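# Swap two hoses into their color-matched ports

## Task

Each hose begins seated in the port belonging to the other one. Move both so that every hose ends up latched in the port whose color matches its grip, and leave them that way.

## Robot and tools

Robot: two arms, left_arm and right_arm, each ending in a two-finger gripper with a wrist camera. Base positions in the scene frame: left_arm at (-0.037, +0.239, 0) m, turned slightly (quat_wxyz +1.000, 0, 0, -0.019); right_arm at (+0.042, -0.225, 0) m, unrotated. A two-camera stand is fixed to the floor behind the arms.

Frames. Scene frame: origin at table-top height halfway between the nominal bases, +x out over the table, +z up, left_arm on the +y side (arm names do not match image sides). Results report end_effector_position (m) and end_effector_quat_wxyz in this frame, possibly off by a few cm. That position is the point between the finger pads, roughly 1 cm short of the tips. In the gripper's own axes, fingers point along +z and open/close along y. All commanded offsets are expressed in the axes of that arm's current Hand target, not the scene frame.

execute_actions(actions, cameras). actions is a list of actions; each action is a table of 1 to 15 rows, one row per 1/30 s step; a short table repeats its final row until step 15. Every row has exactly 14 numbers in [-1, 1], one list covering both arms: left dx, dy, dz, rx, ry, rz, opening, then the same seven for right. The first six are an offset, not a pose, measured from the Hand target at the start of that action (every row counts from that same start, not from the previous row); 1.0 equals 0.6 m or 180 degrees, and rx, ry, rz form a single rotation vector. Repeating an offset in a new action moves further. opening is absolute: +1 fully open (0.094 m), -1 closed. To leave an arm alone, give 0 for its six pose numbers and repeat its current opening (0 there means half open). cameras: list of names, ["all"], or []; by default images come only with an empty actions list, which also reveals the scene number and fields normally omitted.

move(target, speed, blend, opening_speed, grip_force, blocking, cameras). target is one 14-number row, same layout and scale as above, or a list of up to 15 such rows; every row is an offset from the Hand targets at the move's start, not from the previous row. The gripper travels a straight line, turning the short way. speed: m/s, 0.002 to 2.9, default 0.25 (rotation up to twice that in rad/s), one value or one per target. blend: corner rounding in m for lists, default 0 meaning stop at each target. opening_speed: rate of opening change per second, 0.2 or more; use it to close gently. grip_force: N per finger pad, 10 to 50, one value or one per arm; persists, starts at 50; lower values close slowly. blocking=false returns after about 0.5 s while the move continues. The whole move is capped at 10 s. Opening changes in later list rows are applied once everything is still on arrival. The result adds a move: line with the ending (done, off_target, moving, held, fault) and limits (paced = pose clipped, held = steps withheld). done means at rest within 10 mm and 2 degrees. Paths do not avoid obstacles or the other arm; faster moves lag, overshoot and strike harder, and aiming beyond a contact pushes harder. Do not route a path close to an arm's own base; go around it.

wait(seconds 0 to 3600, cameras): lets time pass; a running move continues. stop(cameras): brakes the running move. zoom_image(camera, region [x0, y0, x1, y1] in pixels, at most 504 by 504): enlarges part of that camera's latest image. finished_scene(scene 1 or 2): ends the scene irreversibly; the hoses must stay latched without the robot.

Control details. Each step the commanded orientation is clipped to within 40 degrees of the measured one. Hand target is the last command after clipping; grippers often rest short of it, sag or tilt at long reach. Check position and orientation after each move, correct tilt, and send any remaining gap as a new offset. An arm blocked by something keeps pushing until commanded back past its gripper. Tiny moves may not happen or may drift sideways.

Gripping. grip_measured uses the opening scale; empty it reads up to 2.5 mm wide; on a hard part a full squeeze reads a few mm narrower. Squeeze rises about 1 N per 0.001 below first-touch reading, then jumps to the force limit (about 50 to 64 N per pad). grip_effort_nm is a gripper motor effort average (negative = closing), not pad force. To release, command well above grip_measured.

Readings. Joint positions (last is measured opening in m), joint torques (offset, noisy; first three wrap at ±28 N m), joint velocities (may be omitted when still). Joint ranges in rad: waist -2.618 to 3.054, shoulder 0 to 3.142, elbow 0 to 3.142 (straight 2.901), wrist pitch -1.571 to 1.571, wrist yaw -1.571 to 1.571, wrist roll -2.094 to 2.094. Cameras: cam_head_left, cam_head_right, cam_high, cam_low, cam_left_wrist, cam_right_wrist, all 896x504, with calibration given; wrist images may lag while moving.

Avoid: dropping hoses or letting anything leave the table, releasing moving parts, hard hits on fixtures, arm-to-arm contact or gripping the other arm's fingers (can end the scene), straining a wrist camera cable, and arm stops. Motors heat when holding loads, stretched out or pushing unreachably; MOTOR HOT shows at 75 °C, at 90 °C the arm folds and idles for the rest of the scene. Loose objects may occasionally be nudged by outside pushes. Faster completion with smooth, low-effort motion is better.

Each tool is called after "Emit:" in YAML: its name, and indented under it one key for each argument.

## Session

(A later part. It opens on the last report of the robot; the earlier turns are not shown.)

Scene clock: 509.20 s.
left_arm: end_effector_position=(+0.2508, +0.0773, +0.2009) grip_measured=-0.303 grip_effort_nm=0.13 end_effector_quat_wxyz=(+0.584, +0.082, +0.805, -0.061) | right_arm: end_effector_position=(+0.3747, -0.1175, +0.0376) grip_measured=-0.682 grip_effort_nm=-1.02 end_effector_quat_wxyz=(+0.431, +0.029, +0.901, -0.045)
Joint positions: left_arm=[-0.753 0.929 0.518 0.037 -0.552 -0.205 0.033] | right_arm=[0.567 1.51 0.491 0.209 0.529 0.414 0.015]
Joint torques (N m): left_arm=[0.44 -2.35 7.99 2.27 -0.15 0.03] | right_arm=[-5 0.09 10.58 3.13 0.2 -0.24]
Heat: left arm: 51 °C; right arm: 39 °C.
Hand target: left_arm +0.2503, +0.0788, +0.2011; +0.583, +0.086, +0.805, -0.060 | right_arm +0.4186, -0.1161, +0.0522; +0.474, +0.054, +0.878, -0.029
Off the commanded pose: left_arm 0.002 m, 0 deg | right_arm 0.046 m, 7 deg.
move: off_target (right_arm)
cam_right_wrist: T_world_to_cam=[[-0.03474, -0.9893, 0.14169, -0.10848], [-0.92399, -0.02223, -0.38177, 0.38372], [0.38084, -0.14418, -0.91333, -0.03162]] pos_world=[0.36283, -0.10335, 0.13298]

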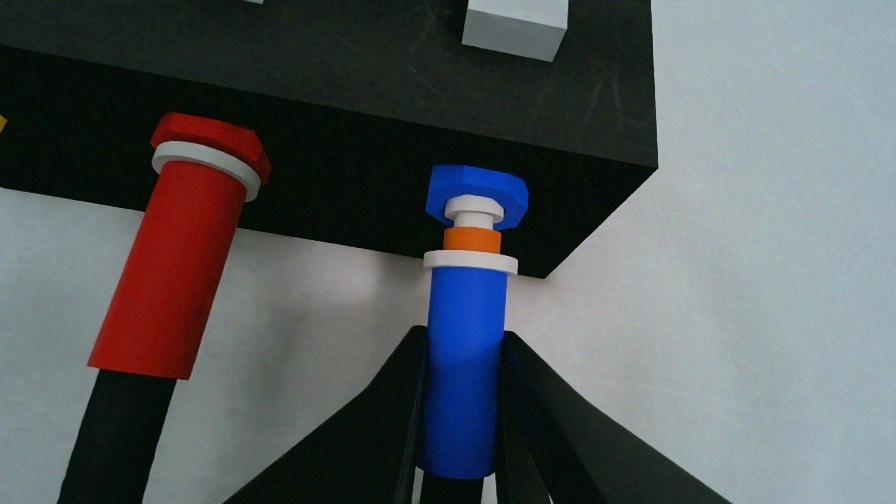

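Emit:
move:
  target: [0,0,0,0,0,0,-0.3,0.0597,-0.0003,-0.0705,0.0186,0,0.0122,-1]
  speed: 0.08
  cameras: ["cam_right_wrist","cam_left_wrist"]

Emit:
zoom_image:
  camera: "cam_right_wrist"
  region: [360, 100, 600, 290]

Emit:
zoom_image:
  camera: "cam_left_wrist"
  region: [560, 180, 740, 320]

Scene clock: 518.60 s.
left_arm: end_effector_position=(+0.2508, +0.0773, +0.2009) grip_measured=-0.303 grip_effort_nm=0.13 end_effector_quat_wxyz=(+0.584, +0.082, +0.805, -0.061) | right_arm: end_effector_position=(+0.3634, -0.1085, +0.0425) grip_measured=-0.682 grip_effort_nm=-1.02 end_effector_quat_wxyz=(+0.464, +0.077, +0.881, -0.045)
Joint positions: left_arm=[-0.753 0.929 0.518 0.037 -0.552 -0.205 0.033] | right_arm=[0.669 1.512 0.461 0.246 0.669 0.564 0.015]
Joint torques (N m): left_arm=[0.43 -2.32 7.97 2.31 -0.16 0.06] | right_arm=[0.46 -5.04 5.05 1.79 0.66 0.14]
Heat: left arm: 51 °C; right arm: 41 °C.
Hand target: left_arm +0.2503, +0.0788, +0.2011; +0.583, +0.086, +0.805, -0.060 | right_arm +0.3640, -0.1095, +0.0455; +0.473, +0.085, +0.876, -0.045
Off the commanded pose: left_arm 0.002 m, 0 deg | right_arm 0.003 m, 2 deg.
move: done
cam_left_wrist: T_world_to_cam=[[-0.16873, -0.98247, 0.07925, 0.10613], [-0.71949, 0.06781, -0.69119, 0.33931], [0.6737, -0.17364, -0.71832, 0.08635]] pos_world=[0.20386, 0.09626, 0.28814]
cam_right_wrist: T_world_to_cam=[[-0.12721, -0.98718, 0.09637, -0.06495], [-0.88812, 0.0701, -0.45424, 0.37547], [0.44166, -0.14337, -0.88565, -0.04481]] pos_world=[0.34499, -0.09686, 0.13713]
Images, in order (width x height): cam_left_wrist 896x504, cam_right_wrist 896x504.

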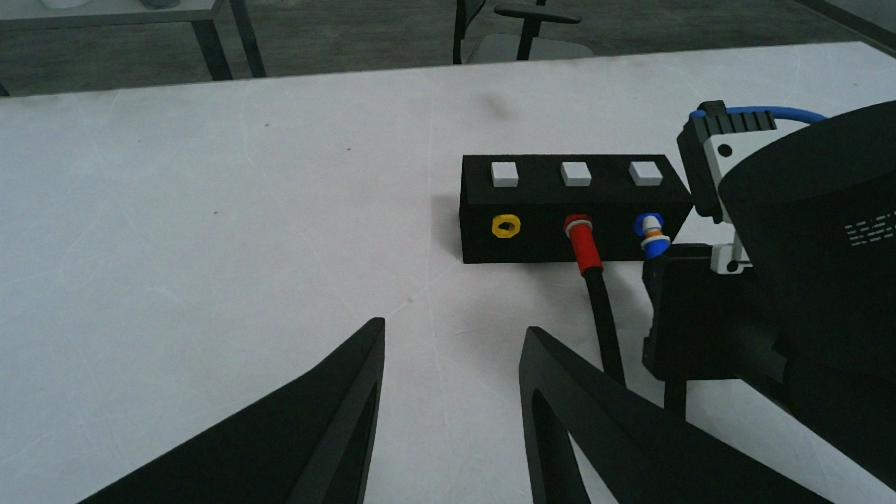

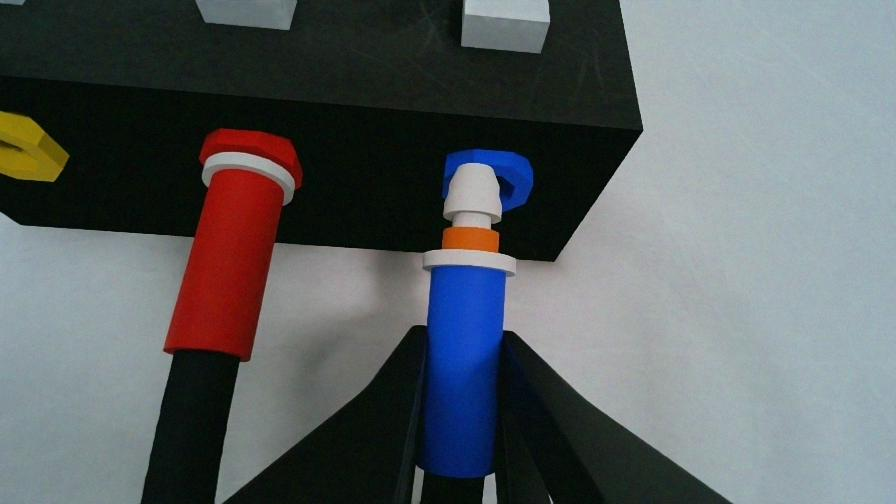

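Scaled by 2.100 from the camera's image (finer frame: 1280x720).

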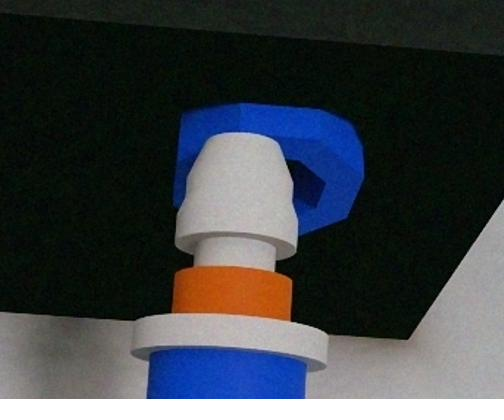

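Scaled by 2.800 from the camera's image (finer frame: 1280x720).

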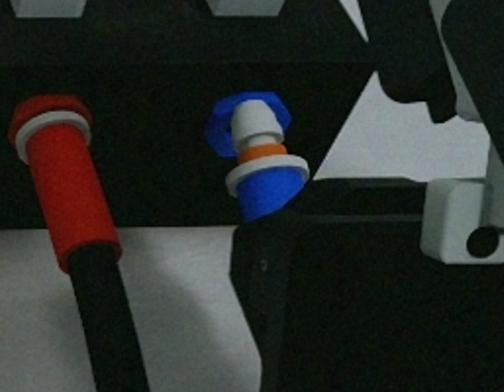

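Emit:
move:
  target:
    - [0,0,0,0,0,0,-0.3,0.0228,-0.0017,-0.0348,0,0,0,-1]
    - [0,0,0,0,0,0,-0.3,0.0632,-0.0017,-0.0083,0,0,0,-1]
    - [0,0,0,0,0,0,-0.3,0.0632,-0.0017,-0.0083,0,0,0,-0.3]
    - [0,0,0,0,0,0,-0.3,0.0632,-0.0017,-0.0983,-0.0186,0,-0.0122,-0.3]
  speed: [0.08,0.05,0.05,0.08]
  opening_speed: 0.8
  blend: [0.004,0,0,0]
  cameras: ["cam_right_wrist","cam_left_wrist"]

Scene clock: 532.17 s.
left_arm: end_effector_position=(+0.2508, +0.0773, +0.2009) grip_measured=-0.303 grip_effort_nm=0.13 end_effector_quat_wxyz=(+0.584, +0.082, +0.805, -0.061) | right_arm: end_effector_position=(+0.2947, -0.0968, +0.0403) grip_measured=-0.302 grip_effort_nm=0.12 end_effector_quat_wxyz=(+0.467, +0.048, +0.883, -0.031)
Joint positions: left_arm=[-0.753 0.929 0.518 0.037 -0.552 -0.205 0.033] | right_arm=[0.924 1.313 0.328 0.05 0.797 0.757 0.033]
Joint torques (N m): left_arm=[0.46 -2.36 8.06 2.27 -0.16 0.03] | right_arm=[0.46 -4.75 5.74 1.28 0.7 0.16]
Heat: left arm: 51 °C; right arm: 40 °C.
Hand target: left_arm +0.2503, +0.0788, +0.2011; +0.583, +0.086, +0.805, -0.060 | right_arm +0.2949, -0.0971, +0.0461; +0.474, +0.054, +0.878, -0.029
Off the commanded pose: left_arm 0.002 m, 0 deg | right_arm 0.006 m, 1 deg.
move: done
cam_left_wrist: T_world_to_cam=[[-0.16873, -0.98247, 0.07925, 0.10613], [-0.71949, 0.06781, -0.69119, 0.33931], [0.6737, -0.17364, -0.71832, 0.08635]] pos_world=[0.20386, 0.09626, 0.28814]
cam_right_wrist: T_world_to_cam=[[-0.0643, -0.99293, 0.09974, -0.08102], [-0.88927, 0.01166, -0.45724, 0.30744], [0.45285, -0.1181, -0.88373, -0.01564]] pos_world=[0.27527, -0.08588, 0.13483]
Images, in order (width x height): cam_left_wrist 896x504, cam_right_wrist 896x504.

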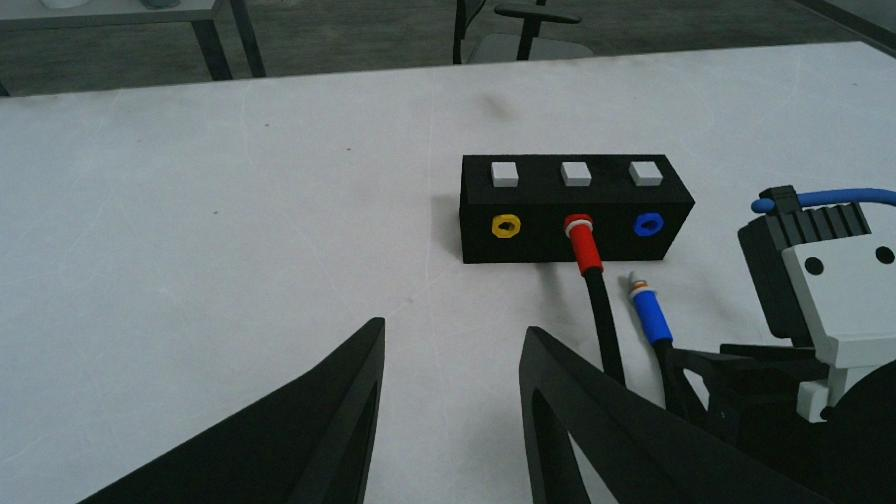

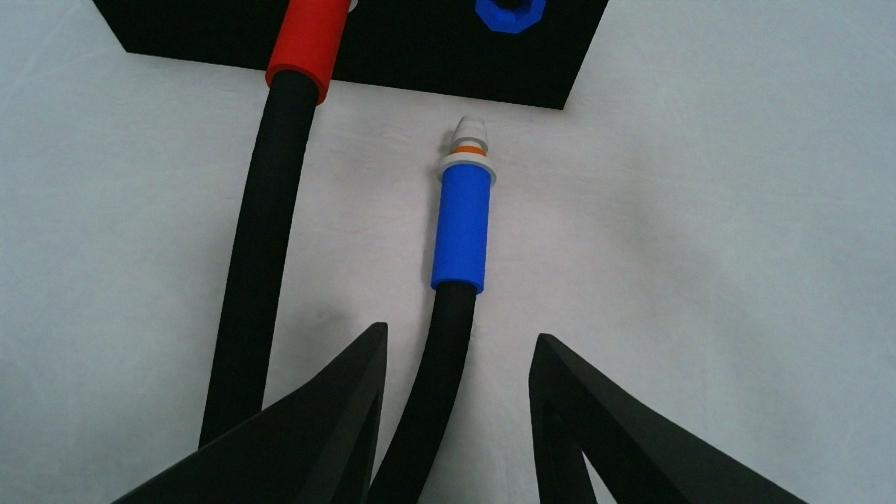

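Emit:
move:
  target:
    - [0,0,0,0,0,0,-0.3,-0.0416,-0.0016,0.0634,0,-0.018,0,-0.3]
    - [0,0,0,0,0,0,-0.3,-0.0145,-0.0032,0.11,0,-0.018,0,-0.3]
  speed: 0.08
  cameras: ["cam_right_wrist","cam_left_wrist"]

Scene clock: 540.53 s.
left_arm: end_effector_position=(+0.2508, +0.0773, +0.2009) grip_measured=-0.303 grip_effort_nm=0.13 end_effector_quat_wxyz=(+0.584, +0.082, +0.805, -0.061) | right_arm: end_effector_position=(+0.3559, -0.1035, +0.0242) grip_measured=-0.302 grip_effort_nm=0.12 end_effector_quat_wxyz=(+0.505, +0.059, +0.860, -0.025)
Joint positions: left_arm=[-0.753 0.929 0.518 0.037 -0.552 -0.205 0.033] | right_arm=[0.707 1.629 0.321 0.62 0.695 0.505 0.033]
Joint torques (N m): left_arm=[0.46 -2.39 7.92 2.3 -0.15 0.03] | right_arm=[-0.53 -3.45 3.88 1.85 0.28 -0.03]
Heat: left arm: 51 °C; right arm: 40 °C.
Hand target: left_arm +0.2503, +0.0788, +0.2011; +0.583, +0.086, +0.805, -0.060 | right_arm +0.3542, -0.1063, +0.0172; +0.499, +0.053, +0.865, -0.030
Off the commanded pose: left_arm 0.002 m, 0 deg | right_arm 0.008 m, 1 deg.
move: done
cam_left_wrist: T_world_to_cam=[[-0.16873, -0.98247, 0.07925, 0.10613], [-0.71949, 0.06781, -0.69119, 0.33931], [0.6737, -0.17364, -0.71832, 0.08635]] pos_world=[0.20386, 0.09626, 0.28814]
cam_right_wrist: T_world_to_cam=[[-0.08581, -0.99342, 0.07587, -0.07402], [-0.84406, 0.03202, -0.5353, 0.34245], [0.52935, -0.10997, -0.84125, -0.08584]] pos_world=[0.32813, -0.09394, 0.11672]
Images, in order (width x height): cam_left_wrist 896x504, cam_right_wrist 896x504.

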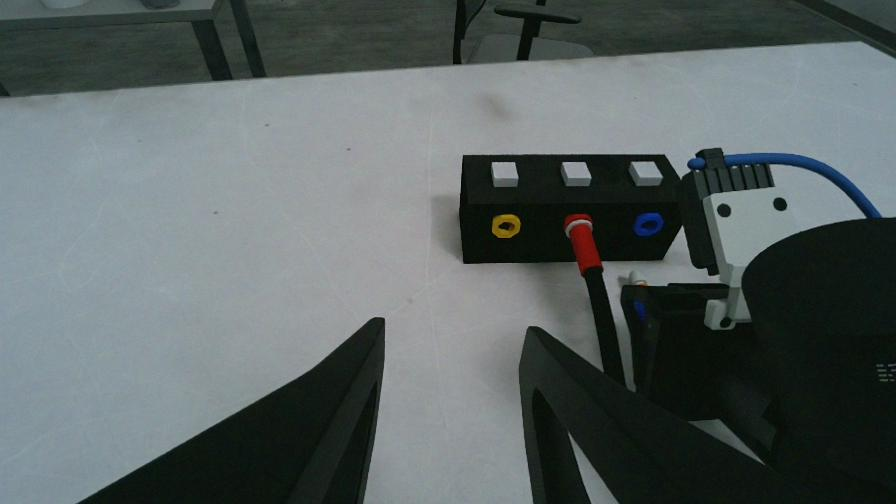

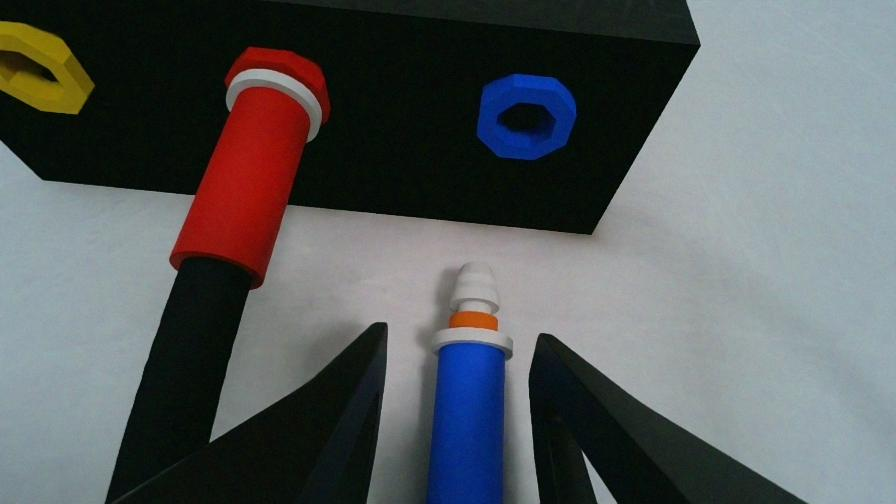

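Emit:
move:
  target:
    - [0,0,0,0,0,0,-0.3,0.0153,-0.0033,0.0068,0,0,0,-0.3]
    - [0,0,0,0,0,0,-0.3,0.0153,-0.0033,0.0068,0,0,0,-1]
  speed: 0.04
  opening_speed: 0.8
  cameras: ["cam_right_wrist"]

Scene clock: 545.43 s.
left_arm: end_effector_position=(+0.2508, +0.0773, +0.2009) grip_measured=-0.303 grip_effort_nm=0.13 end_effector_quat_wxyz=(+0.584, +0.082, +0.805, -0.061) | right_arm: end_effector_position=(+0.3548, -0.1052, +0.0141) grip_measured=-0.682 grip_effort_nm=-1.02 end_effector_quat_wxyz=(+0.506, +0.059, +0.860, -0.025)
Joint positions: left_arm=[-0.753 0.929 0.518 0.037 -0.552 -0.205 0.033] | right_arm=[0.704 1.688 0.302 0.7 0.693 0.502 0.015]
Joint torques (N m): left_arm=[0.35 -2.4 7.98 2.28 -0.19 0.04] | right_arm=[-0.51 -3.56 3.55 1.85 0.29 -0.03]
Heat: left arm: 51 °C; right arm: 39 °C.
Hand target: left_arm +0.2503, +0.0788, +0.2011; +0.583, +0.086, +0.805, -0.060 | right_arm +0.3530, -0.1081, +0.0073; +0.499, +0.053, +0.865, -0.030
Off the commanded pose: left_arm 0.002 m, 0 deg | right_arm 0.008 m, 1 deg.
move: done
cam_right_wrist: T_world_to_cam=[[-0.08572, -0.99342, 0.07602, -0.0751], [-0.84383, 0.03182, -0.53567, 0.33608], [0.52972, -0.11006, -0.841, -0.09396]] pos_world=[0.32693, -0.09564, 0.10672]

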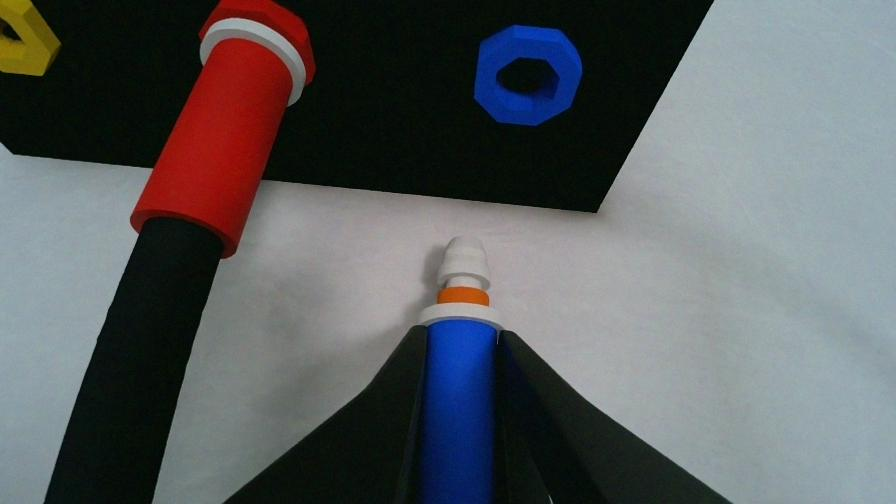

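Emit:
move:
  target:
    - [0,0,0,0,0,0,-0.3,-0.0687,-0.014,-0.0377,0,0,0,-1]
    - [0,0,0,0,0,0,-0.3,-0.0753,-0.014,-0.0262,0,0,0,-1]
  speed: 0.08
  cameras: ["cam_right_wrist","cam_left_wrist"]

Emit:
zoom_image:
  camera: "cam_left_wrist"
  region: [560, 180, 740, 320]

Scene clock: 552.60 s.
left_arm: end_effector_position=(+0.2508, +0.0773, +0.2009) grip_measured=-0.303 grip_effort_nm=0.13 end_effector_quat_wxyz=(+0.584, +0.082, +0.805, -0.061) | right_arm: end_effector_position=(+0.3532, -0.1224, +0.0464) grip_measured=-0.682 grip_effort_nm=-1.02 end_effector_quat_wxyz=(+0.490, +0.051, +0.869, -0.039)
Joint positions: left_arm=[-0.753 0.929 0.518 0.037 -0.552 -0.205 0.033] | right_arm=[0.645 1.43 0.334 0.39 0.648 0.455 0.015]
Joint torques (N m): left_arm=[0.44 -2.36 7.94 2.29 -0.17 0.01] | right_arm=[-0.49 -3.9 7.17 1.89 0.29 -0.03]
Heat: left arm: 51 °C; right arm: 39 °C.
Hand target: left_arm +0.2503, +0.0788, +0.2011; +0.583, +0.086, +0.805, -0.060 | right_arm +0.3609, -0.1176, +0.0542; +0.499, +0.053, +0.865, -0.031
Off the commanded pose: left_arm 0.002 m, 0 deg | right_arm 0.012 m, 2 deg.
move: off_target (right_arm)
cam_left_wrist: T_world_to_cam=[[-0.16873, -0.98247, 0.07925, 0.10613], [-0.71949, 0.06781, -0.69119, 0.33931], [0.6737, -0.17364, -0.71832, 0.08635]] pos_world=[0.20386, 0.09626, 0.28814]
cam_right_wrist: T_world_to_cam=[[-0.0829, -0.99054, 0.10935, -0.09696], [-0.86388, 0.01672, -0.50342, 0.35632], [0.49683, -0.1362, -0.85709, -0.05873]] pos_world=[0.32896, -0.11, 0.13965]
Images, in order (width x height): cam_left_wrist 896x504, cam_right_wrist 896x504.

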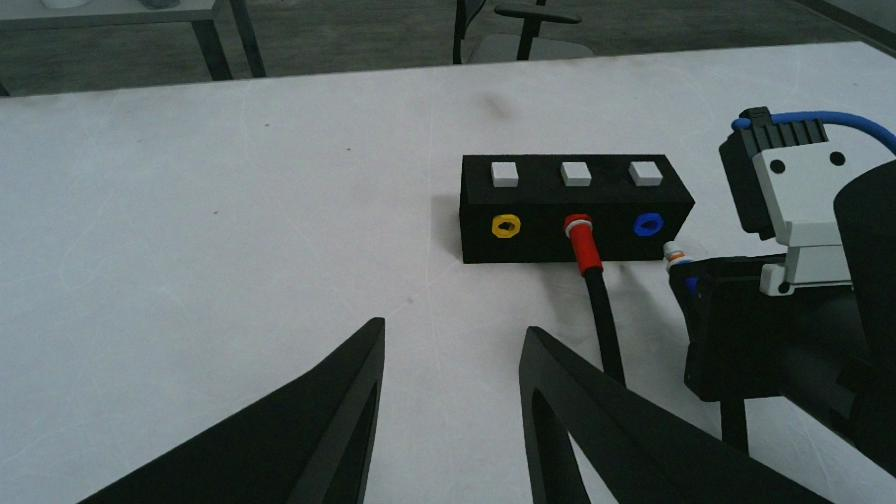

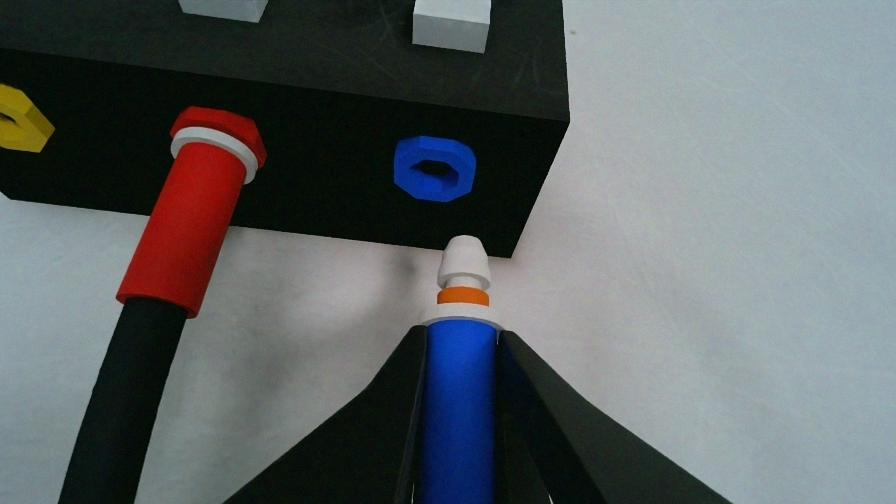

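Scaled by 2.800 from the camera's image (finer frame: 1280x720).

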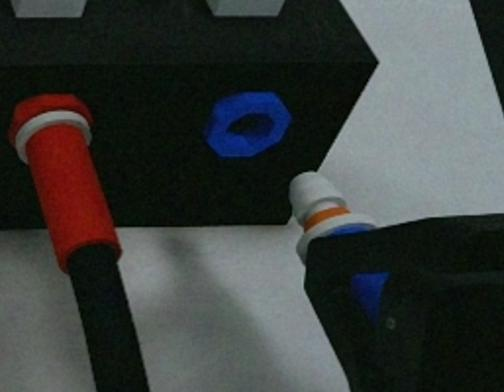

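Emit:
move:
  target: [0,0,0,0,0,0,-0.3,-0.0155,0.015,0.0133,0,0,0,-1]
  speed: 0.05
  cameras: ["cam_right_wrist","cam_left_wrist"]

Emit:
zoom_image:
  camera: "cam_left_wrist"
  region: [560, 180, 740, 320]

Emit:
zoom_image:
  camera: "cam_right_wrist"
  region: [360, 150, 600, 340]

Scene clock: 558.50 s.
left_arm: end_effector_position=(+0.2508, +0.0773, +0.2009) grip_measured=-0.303 grip_effort_nm=0.13 end_effector_quat_wxyz=(+0.584, +0.082, +0.805, -0.061) | right_arm: end_effector_position=(+0.3673, -0.1131, +0.0561) grip_measured=-0.682 grip_effort_nm=-1.02 end_effector_quat_wxyz=(+0.498, +0.055, +0.865, -0.032)
Joint positions: left_arm=[-0.753 0.929 0.518 0.037 -0.552 -0.205 0.033] | right_arm=[0.639 1.461 0.392 0.39 0.642 0.449 0.015]
Joint torques (N m): left_arm=[0.35 -2.3 7.99 2.31 -0.16 0.03] | right_arm=[-0.53 -3.21 7.36 1.79 0.27 0]
Heat: left arm: 51 °C; right arm: 39 °C.
Hand target: left_arm +0.2503, +0.0788, +0.2011; +0.583, +0.086, +0.805, -0.060 | right_arm +0.3734, -0.1101, +0.0582; +0.499, +0.053, +0.865, -0.031
Off the commanded pose: left_arm 0.002 m, 0 deg | right_arm 0.007 m, 0 deg.
move: done
cam_left_wrist: T_world_to_cam=[[-0.16873, -0.98247, 0.07925, 0.10613], [-0.71949, 0.06781, -0.69119, 0.33931], [0.6737, -0.17364, -0.71832, 0.08635]] pos_world=[0.20386, 0.09626, 0.28814]
cam_right_wrist: T_world_to_cam=[[-0.0831, -0.99221, 0.09285, -0.08675], [-0.8542, 0.02294, -0.51943, 0.37129], [0.51325, -0.12248, -0.84945, -0.06108]] pos_world=[0.3413, -0.10207, 0.14903]
Images, in order (width x height): cam_left_wrist 896x504, cam_right_wrist 896x504.

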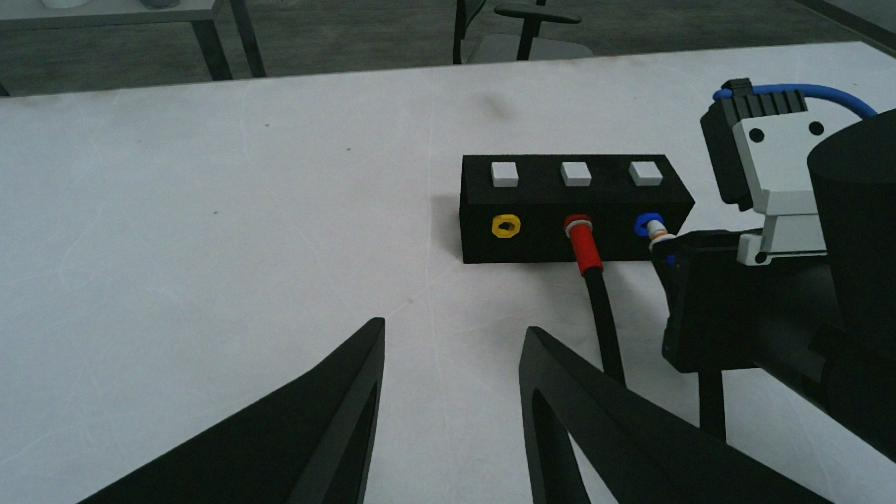

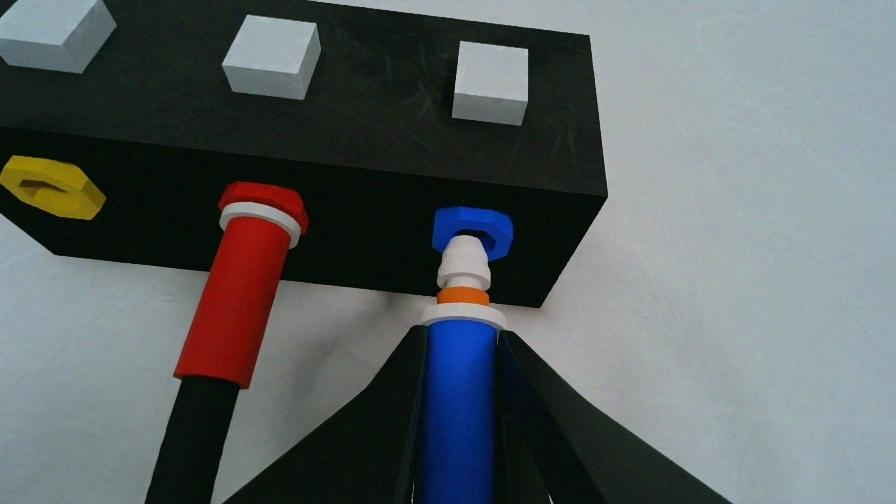

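Scaled by 2.800 from the camera's image (finer frame: 1280x720).

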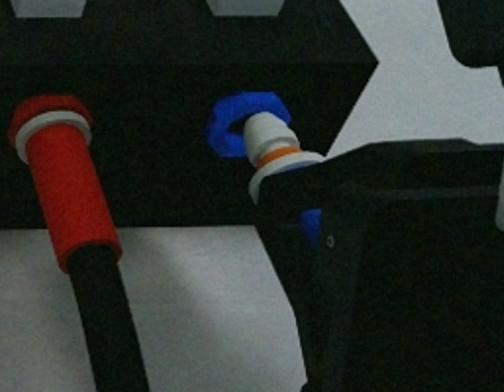

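Scaled by 2.100 from the camera's image (finer frame: 1280x720).

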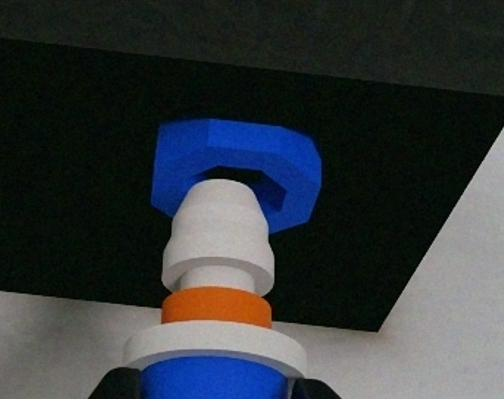

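Emit:
move:
  target: [0,0,0,0,0,0,-0.3,0.0118,-0.0035,0.0078,0,0,0,-1]
  speed: 0.04
  cameras: ["cam_right_wrist","cam_left_wrist"]

Emit:
zoom_image:
  camera: "cam_left_wrist"
  region: [560, 180, 740, 320]

Emit:
zoom_image:
  camera: "cam_right_wrist"
  region: [360, 150, 600, 340]

Scene clock: 562.37 s.
left_arm: end_effector_position=(+0.2508, +0.0773, +0.2009) grip_measured=-0.303 grip_effort_nm=0.13 end_effector_quat_wxyz=(+0.584, +0.082, +0.805, -0.061) | right_arm: end_effector_position=(+0.3715, -0.1123, +0.0524) grip_measured=-0.682 grip_effort_nm=-1.02 end_effector_quat_wxyz=(+0.500, +0.056, +0.864, -0.029)
Joint positions: left_arm=[-0.753 0.929 0.518 0.037 -0.552 -0.205 0.033] | right_arm=[0.631 1.497 0.392 0.437 0.635 0.443 0.015]
Joint torques (N m): left_arm=[0.32 -2.43 7.97 2.29 -0.18 0.04] | right_arm=[-0.54 -3.34 5.63 1.93 0.25 -0.03]
Heat: left arm: 51 °C; right arm: 39 °C.
Hand target: left_arm +0.2503, +0.0788, +0.2011; +0.583, +0.086, +0.805, -0.060 | right_arm +0.3736, -0.1122, +0.0497; +0.499, +0.053, +0.865, -0.030
Off the commanded pose: left_arm 0.002 m, 0 deg | right_arm 0.003 m, 0 deg.
move: done
cam_left_wrist: T_world_to_cam=[[-0.16873, -0.98247, 0.07925, 0.10613], [-0.71949, 0.06781, -0.69119, 0.33931], [0.6737, -0.17364, -0.71832, 0.08635]] pos_world=[0.20386, 0.09626, 0.28814]
cam_right_wrist: T_world_to_cam=[[-0.0834, -0.99263, 0.08797, -0.08493], [-0.85122, 0.02506, -0.52421, 0.37227], [0.51814, -0.1186, -0.84703, -0.06776]] pos_world=[0.34491, -0.10167, 0.14523]
Images, in order (width x height): cam_left_wrist 896x504, cam_right_wrist 896x504.

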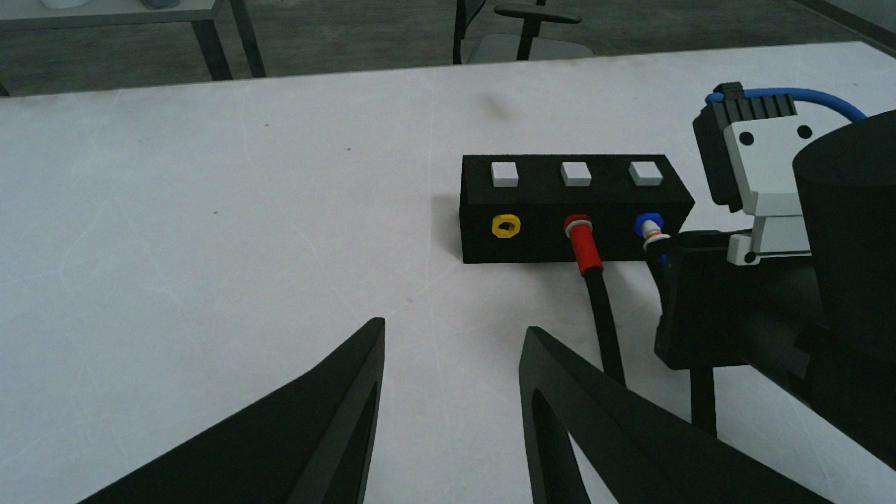

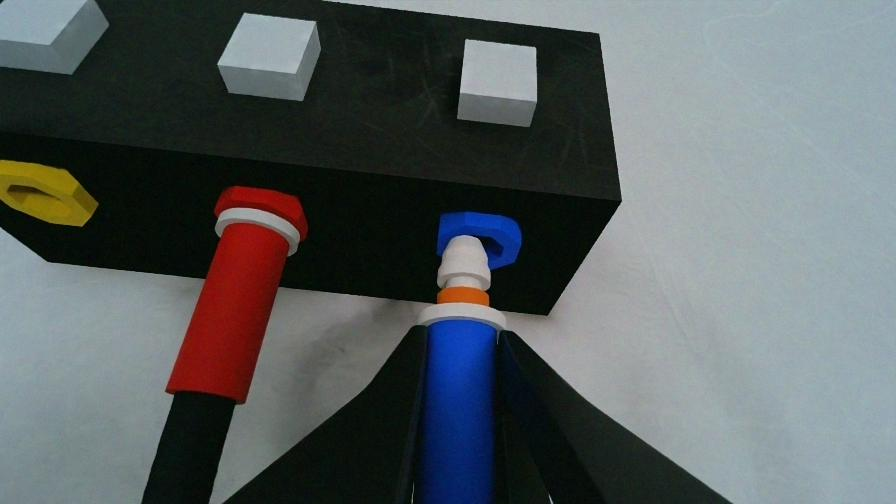

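Scaled by 2.800 from the camera's image (finer frame: 1280x720).

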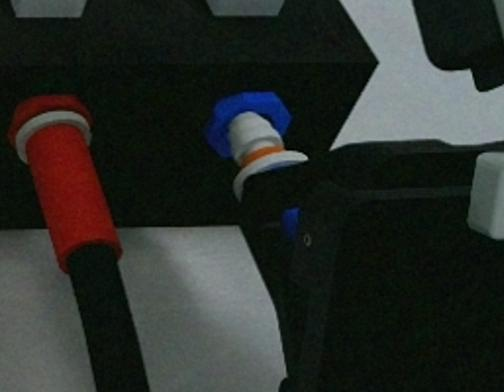

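Scaled by 2.100 from the camera's image (finer frame: 1280x720).

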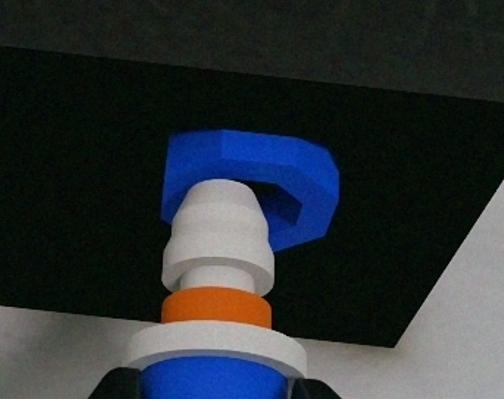

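Emit:
move:
  target: [0,0,0,0,0,0,-0.3,0.006,-0.008,-0.001,0,0,0,-1]
  speed: 0.04
  cameras: ["cam_right_wrist","cam_left_wrist"]

Emit:
zoom_image:
  camera: "cam_left_wrist"
  region: [560, 180, 740, 320]

Emit:
zoom_image:
  camera: "cam_right_wrist"
  region: [360, 150, 600, 340]

Scene clock: 566.03 s.
left_arm: end_effector_position=(+0.2508, +0.0773, +0.2009) grip_measured=-0.303 grip_effort_nm=0.13 end_effector_quat_wxyz=(+0.584, +0.082, +0.805, -0.061) | right_arm: end_effector_position=(+0.3710, -0.1150, +0.0510) grip_measured=-0.682 grip_effort_nm=-1.02 end_effector_quat_wxyz=(+0.501, +0.056, +0.863, -0.028)
Joint positions: left_arm=[-0.753 0.929 0.518 0.037 -0.552 -0.205 0.033] | right_arm=[0.622 1.497 0.378 0.459 0.628 0.436 0.015]
Joint torques (N m): left_arm=[0.47 -2.35 7.98 2.28 -0.16 0.02] | right_arm=[-0.55 -3.7 4.86 1.96 0.23 -0.02]
Heat: left arm: 51 °C; right arm: 39 °C.
Hand target: left_arm +0.2503, +0.0788, +0.2011; +0.583, +0.086, +0.805, -0.060 | right_arm +0.3708, -0.1166, +0.0470; +0.499, +0.053, +0.865, -0.030
Off the commanded pose: left_arm 0.002 m, 0 deg | right_arm 0.004 m, 1 deg.
move: done
cam_left_wrist: T_world_to_cam=[[-0.16873, -0.98247, 0.07925, 0.10613], [-0.71949, 0.06781, -0.69119, 0.33931], [0.6737, -0.17364, -0.71832, 0.08635]] pos_world=[0.20386, 0.09626, 0.28814]
cam_right_wrist: T_world_to_cam=[[-0.08379, -0.99284, 0.08518, -0.08733], [-0.84949, 0.02649, -0.52694, 0.37088], [0.5209, -0.11651, -0.84563, -0.06982]] pos_world=[0.34411, -0.10466, 0.14383]
Images, in order (width x height): cam_left_wrist 896x504, cam_right_wrist 896x504.

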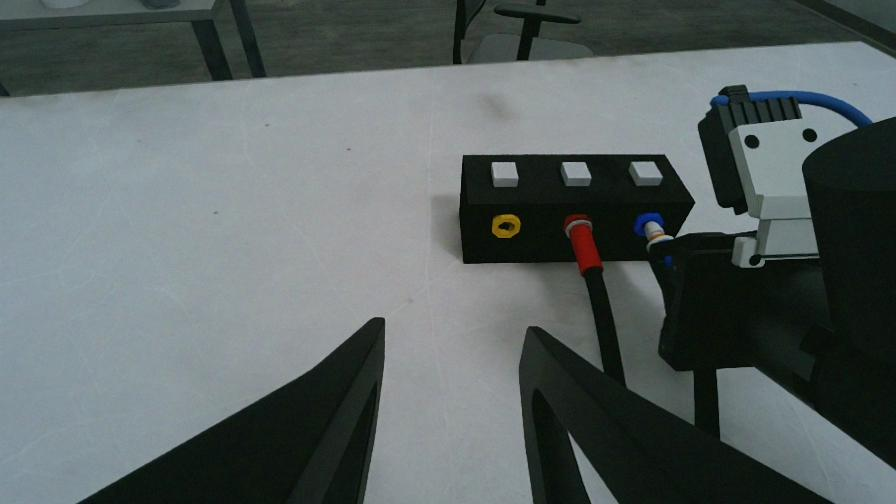

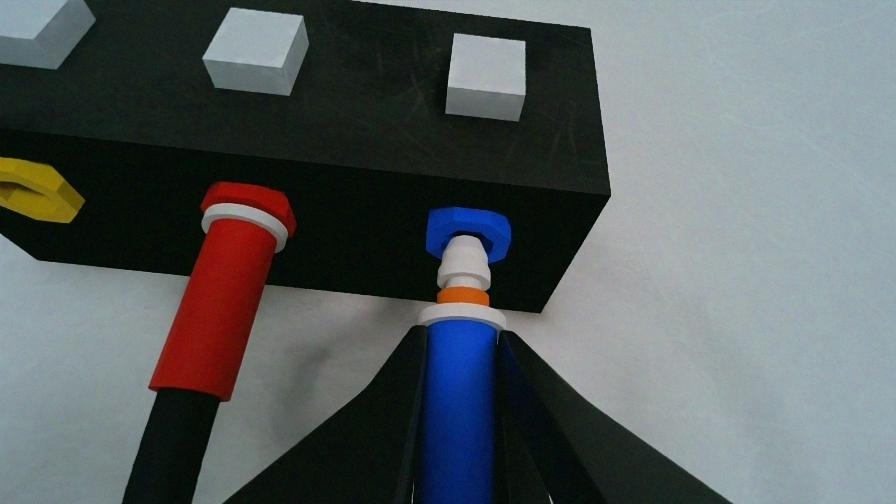

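Scaled by 2.800 from the camera's image (finer frame: 1280x720).

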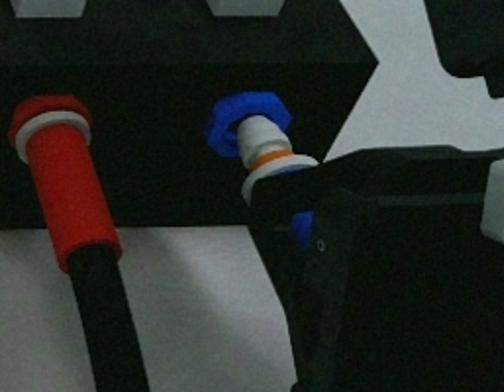

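Scaled by 2.100 from the camera's image (finer frame: 1280x720).

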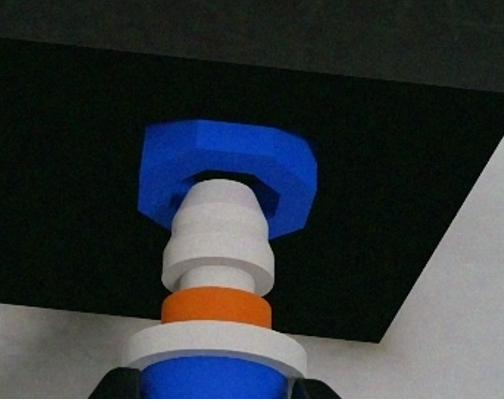

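Emit:
move:
  target: [0,0,0,0,0,0,-0.3,-0.0045,-0.0025,0.013,0,0,0,-1]
  speed: 0.03
  cameras: ["cam_right_wrist","cam_left_wrist"]

Emit:
zoom_image:
  camera: "cam_left_wrist"
  region: [560, 180, 740, 320]

Emit:
zoom_image:
  camera: "cam_right_wrist"
  region: [360, 150, 600, 340]

Scene clock: 570.03 s.
left_arm: end_effector_position=(+0.2508, +0.0773, +0.2009) grip_measured=-0.303 grip_effort_nm=0.13 end_effector_quat_wxyz=(+0.584, +0.082, +0.805, -0.061) | right_arm: end_effector_position=(+0.3757, -0.1176, +0.0478) grip_measured=-0.682 grip_effort_nm=-1.02 end_effector_quat_wxyz=(+0.500, +0.054, +0.864, -0.026)
Joint positions: left_arm=[-0.753 0.929 0.518 0.037 -0.552 -0.205 0.033] | right_arm=[0.596 1.519 0.378 0.492 0.6 0.415 0.015]
Joint torques (N m): left_arm=[0.42 -2.44 7.92 2.29 -0.16 0.03] | right_arm=[-0.79 -3.3 5.72 1.96 0.29 -0.01]
Heat: left arm: 51 °C; right arm: 39 °C.
Hand target: left_arm +0.2503, +0.0788, +0.2011; +0.583, +0.086, +0.805, -0.060 | right_arm +0.3787, -0.1191, +0.0455; +0.499, +0.053, +0.865, -0.030
Off the commanded pose: left_arm 0.002 m, 0 deg | right_arm 0.004 m, 0 deg.
move: done
cam_left_wrist: T_world_to_cam=[[-0.16873, -0.98247, 0.07925, 0.10613], [-0.71949, 0.06781, -0.69119, 0.33931], [0.6737, -0.17364, -0.71832, 0.08635]] pos_world=[0.20386, 0.09626, 0.28814]
cam_right_wrist: T_world_to_cam=[[-0.07715, -0.99345, 0.08428, -0.09178], [-0.85157, 0.0217, -0.5238, 0.37334], [0.51854, -0.11218, -0.84767, -0.07381]] pos_world=[0.34911, -0.10756, 0.14072]
Images, in order (width x height): cam_left_wrist 896x504, cam_right_wrist 896x504.

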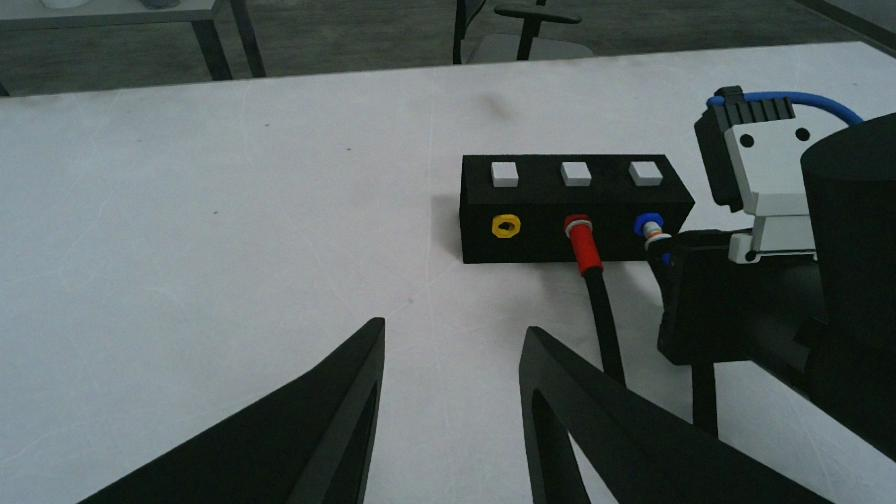

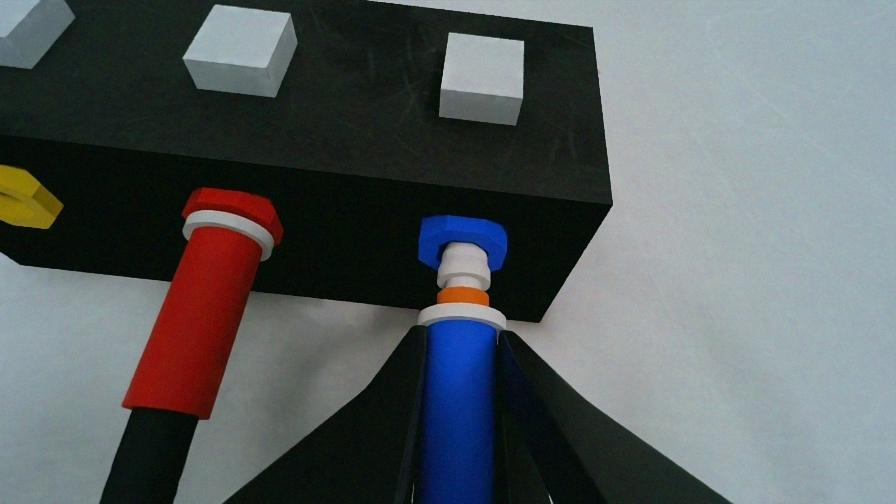

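Scaled by 2.800 from the camera's image (finer frame: 1280x720).

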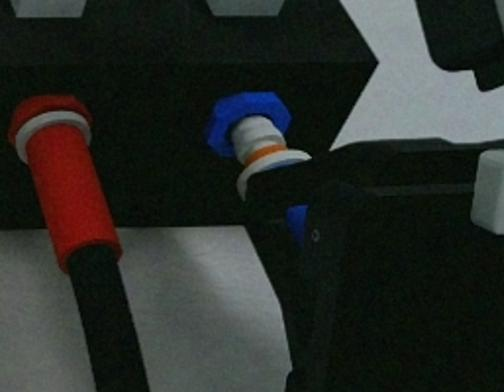

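Scaled by 2.100 from the camera's image (finer frame: 1280x720).

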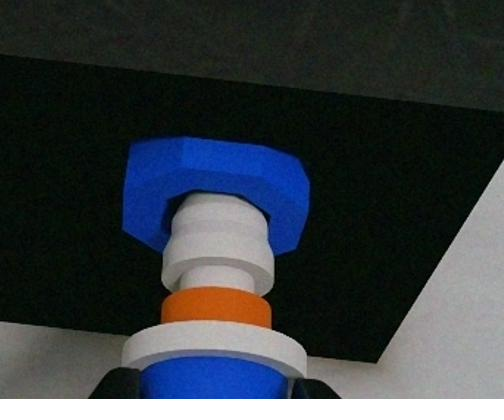

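Emit:
move:
  target: [0,0,0,0,0,0,-0.3,-0.0085,0.001,0.0165,0,0,0,-1]
  speed: 0.04
  cameras: ["cam_right_wrist"]

Emit:
zoom_image:
  camera: "cam_right_wrist"
  region: [360, 150, 600, 340]

Scene clock: 573.03 s.
left_arm: end_effector_position=(+0.2508, +0.0773, +0.2009) grip_measured=-0.303 grip_effort_nm=0.13 end_effector_quat_wxyz=(+0.584, +0.082, +0.805, -0.061) | right_arm: end_effector_position=(+0.3820, -0.1177, +0.0478) grip_measured=-0.682 grip_effort_nm=-1.02 end_effector_quat_wxyz=(+0.502, +0.052, +0.863, -0.025)
Joint positions: left_arm=[-0.753 0.929 0.518 0.037 -0.552 -0.205 0.033] | right_arm=[0.578 1.542 0.389 0.519 0.584 0.396 0.015]
Joint torques (N m): left_arm=[0.4 -2.47 7.99 2.29 -0.18 0.03] | right_arm=[-1.73 -2.37 7.2 1.91 0.19 -0.02]
Heat: left arm: 51 °C; right arm: 39 °C.
Hand target: left_arm +0.2503, +0.0788, +0.2011; +0.583, +0.086, +0.805, -0.060 | right_arm +0.3898, -0.1199, +0.0450; +0.499, +0.053, +0.865, -0.030
Off the commanded pose: left_arm 0.002 m, 0 deg | right_arm 0.009 m, 1 deg.
move: done
cam_right_wrist: T_world_to_cam=[[-0.07234, -0.99381, 0.08427, -0.09336], [-0.84902, 0.01702, -0.52808, 0.3773], [0.52338, -0.10975, -0.845, -0.07881]] pos_world=[0.35483, -0.10786, 0.14052]

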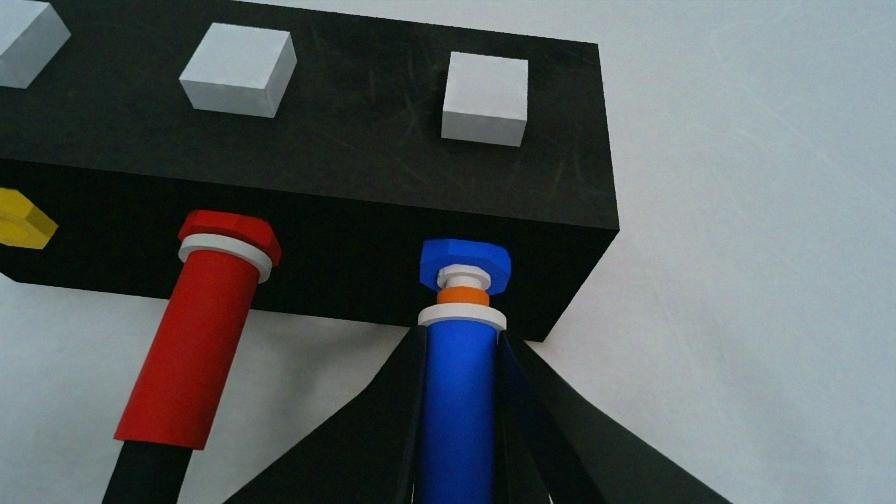

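Scaled by 2.100 from the camera's image (finer frame: 1280x720).

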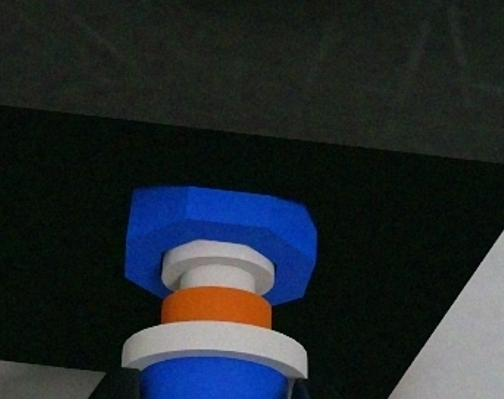

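Going in well. Push harder in two stages, with slight lift and left/pitch compensation.

Emit:
move:
  target: [0,0,0,0,0,0,-0.3,-0.022,0.003,0.036,0,-0.008,0,-1]
  speed: 0.05
  cameras: ["cam_right_wrist"]

Emit:
zoom_image:
  camera: "cam_right_wrist"
  region: [360, 150, 600, 340]

Scene clock: 575.40 s.
left_arm: end_effector_position=(+0.2508, +0.0773, +0.2009) grip_measured=-0.303 grip_effort_nm=0.13 end_effector_quat_wxyz=(+0.584, +0.082, +0.805, -0.061) | right_arm: end_effector_position=(+0.3856, -0.1178, +0.0427) grip_measured=-0.682 grip_effort_nm=-1.02 end_effector_quat_wxyz=(+0.500, +0.040, +0.865, -0.031)
Joint positions: left_arm=[-0.753 0.929 0.518 0.037 -0.552 -0.205 0.033] | right_arm=[0.568 1.577 0.395 0.546 0.574 0.365 0.015]
Joint torques (N m): left_arm=[0.39 -2.32 8.02 2.29 -0.18 0.03] | right_arm=[-5.01 0.36 10.52 2.37 -0.04 -0.2]
Heat: left arm: 51 °C; right arm: 39 °C.
Hand target: left_arm +0.2503, +0.0788, +0.2011; +0.583, +0.086, +0.805, -0.060 | right_arm +0.4151, -0.1212, +0.0455; +0.510, +0.053, +0.858, -0.031
Off the commanded pose: left_arm 0.002 m, 0 deg | right_arm 0.030 m, 2 deg.
move: off_target (right_arm)
cam_right_wrist: T_world_to_cam=[[-0.05853, -0.99255, 0.10681, -0.09876], [-0.85297, -0.00587, -0.52192, 0.37631], [0.51867, -0.12165, -0.84628, -0.0845]] pos_world=[0.35903, -0.1061, 0.13545]

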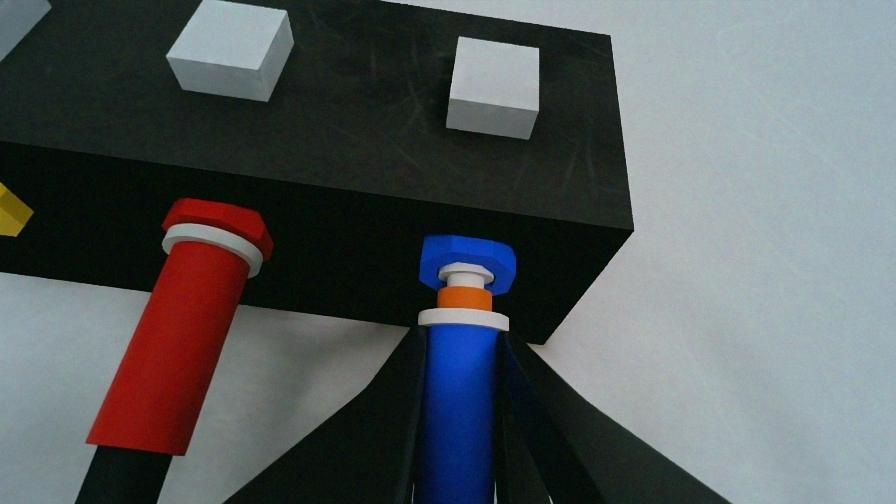

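Scaled by 2.100 from the camera's image (finer frame: 1280x720).

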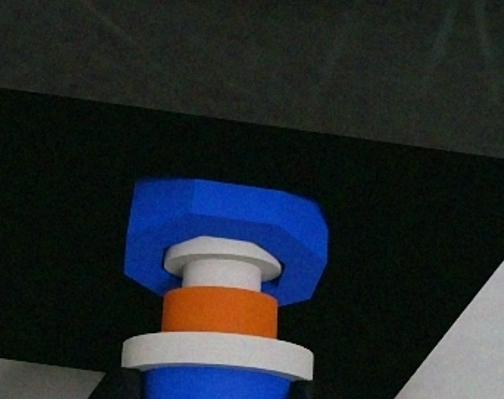

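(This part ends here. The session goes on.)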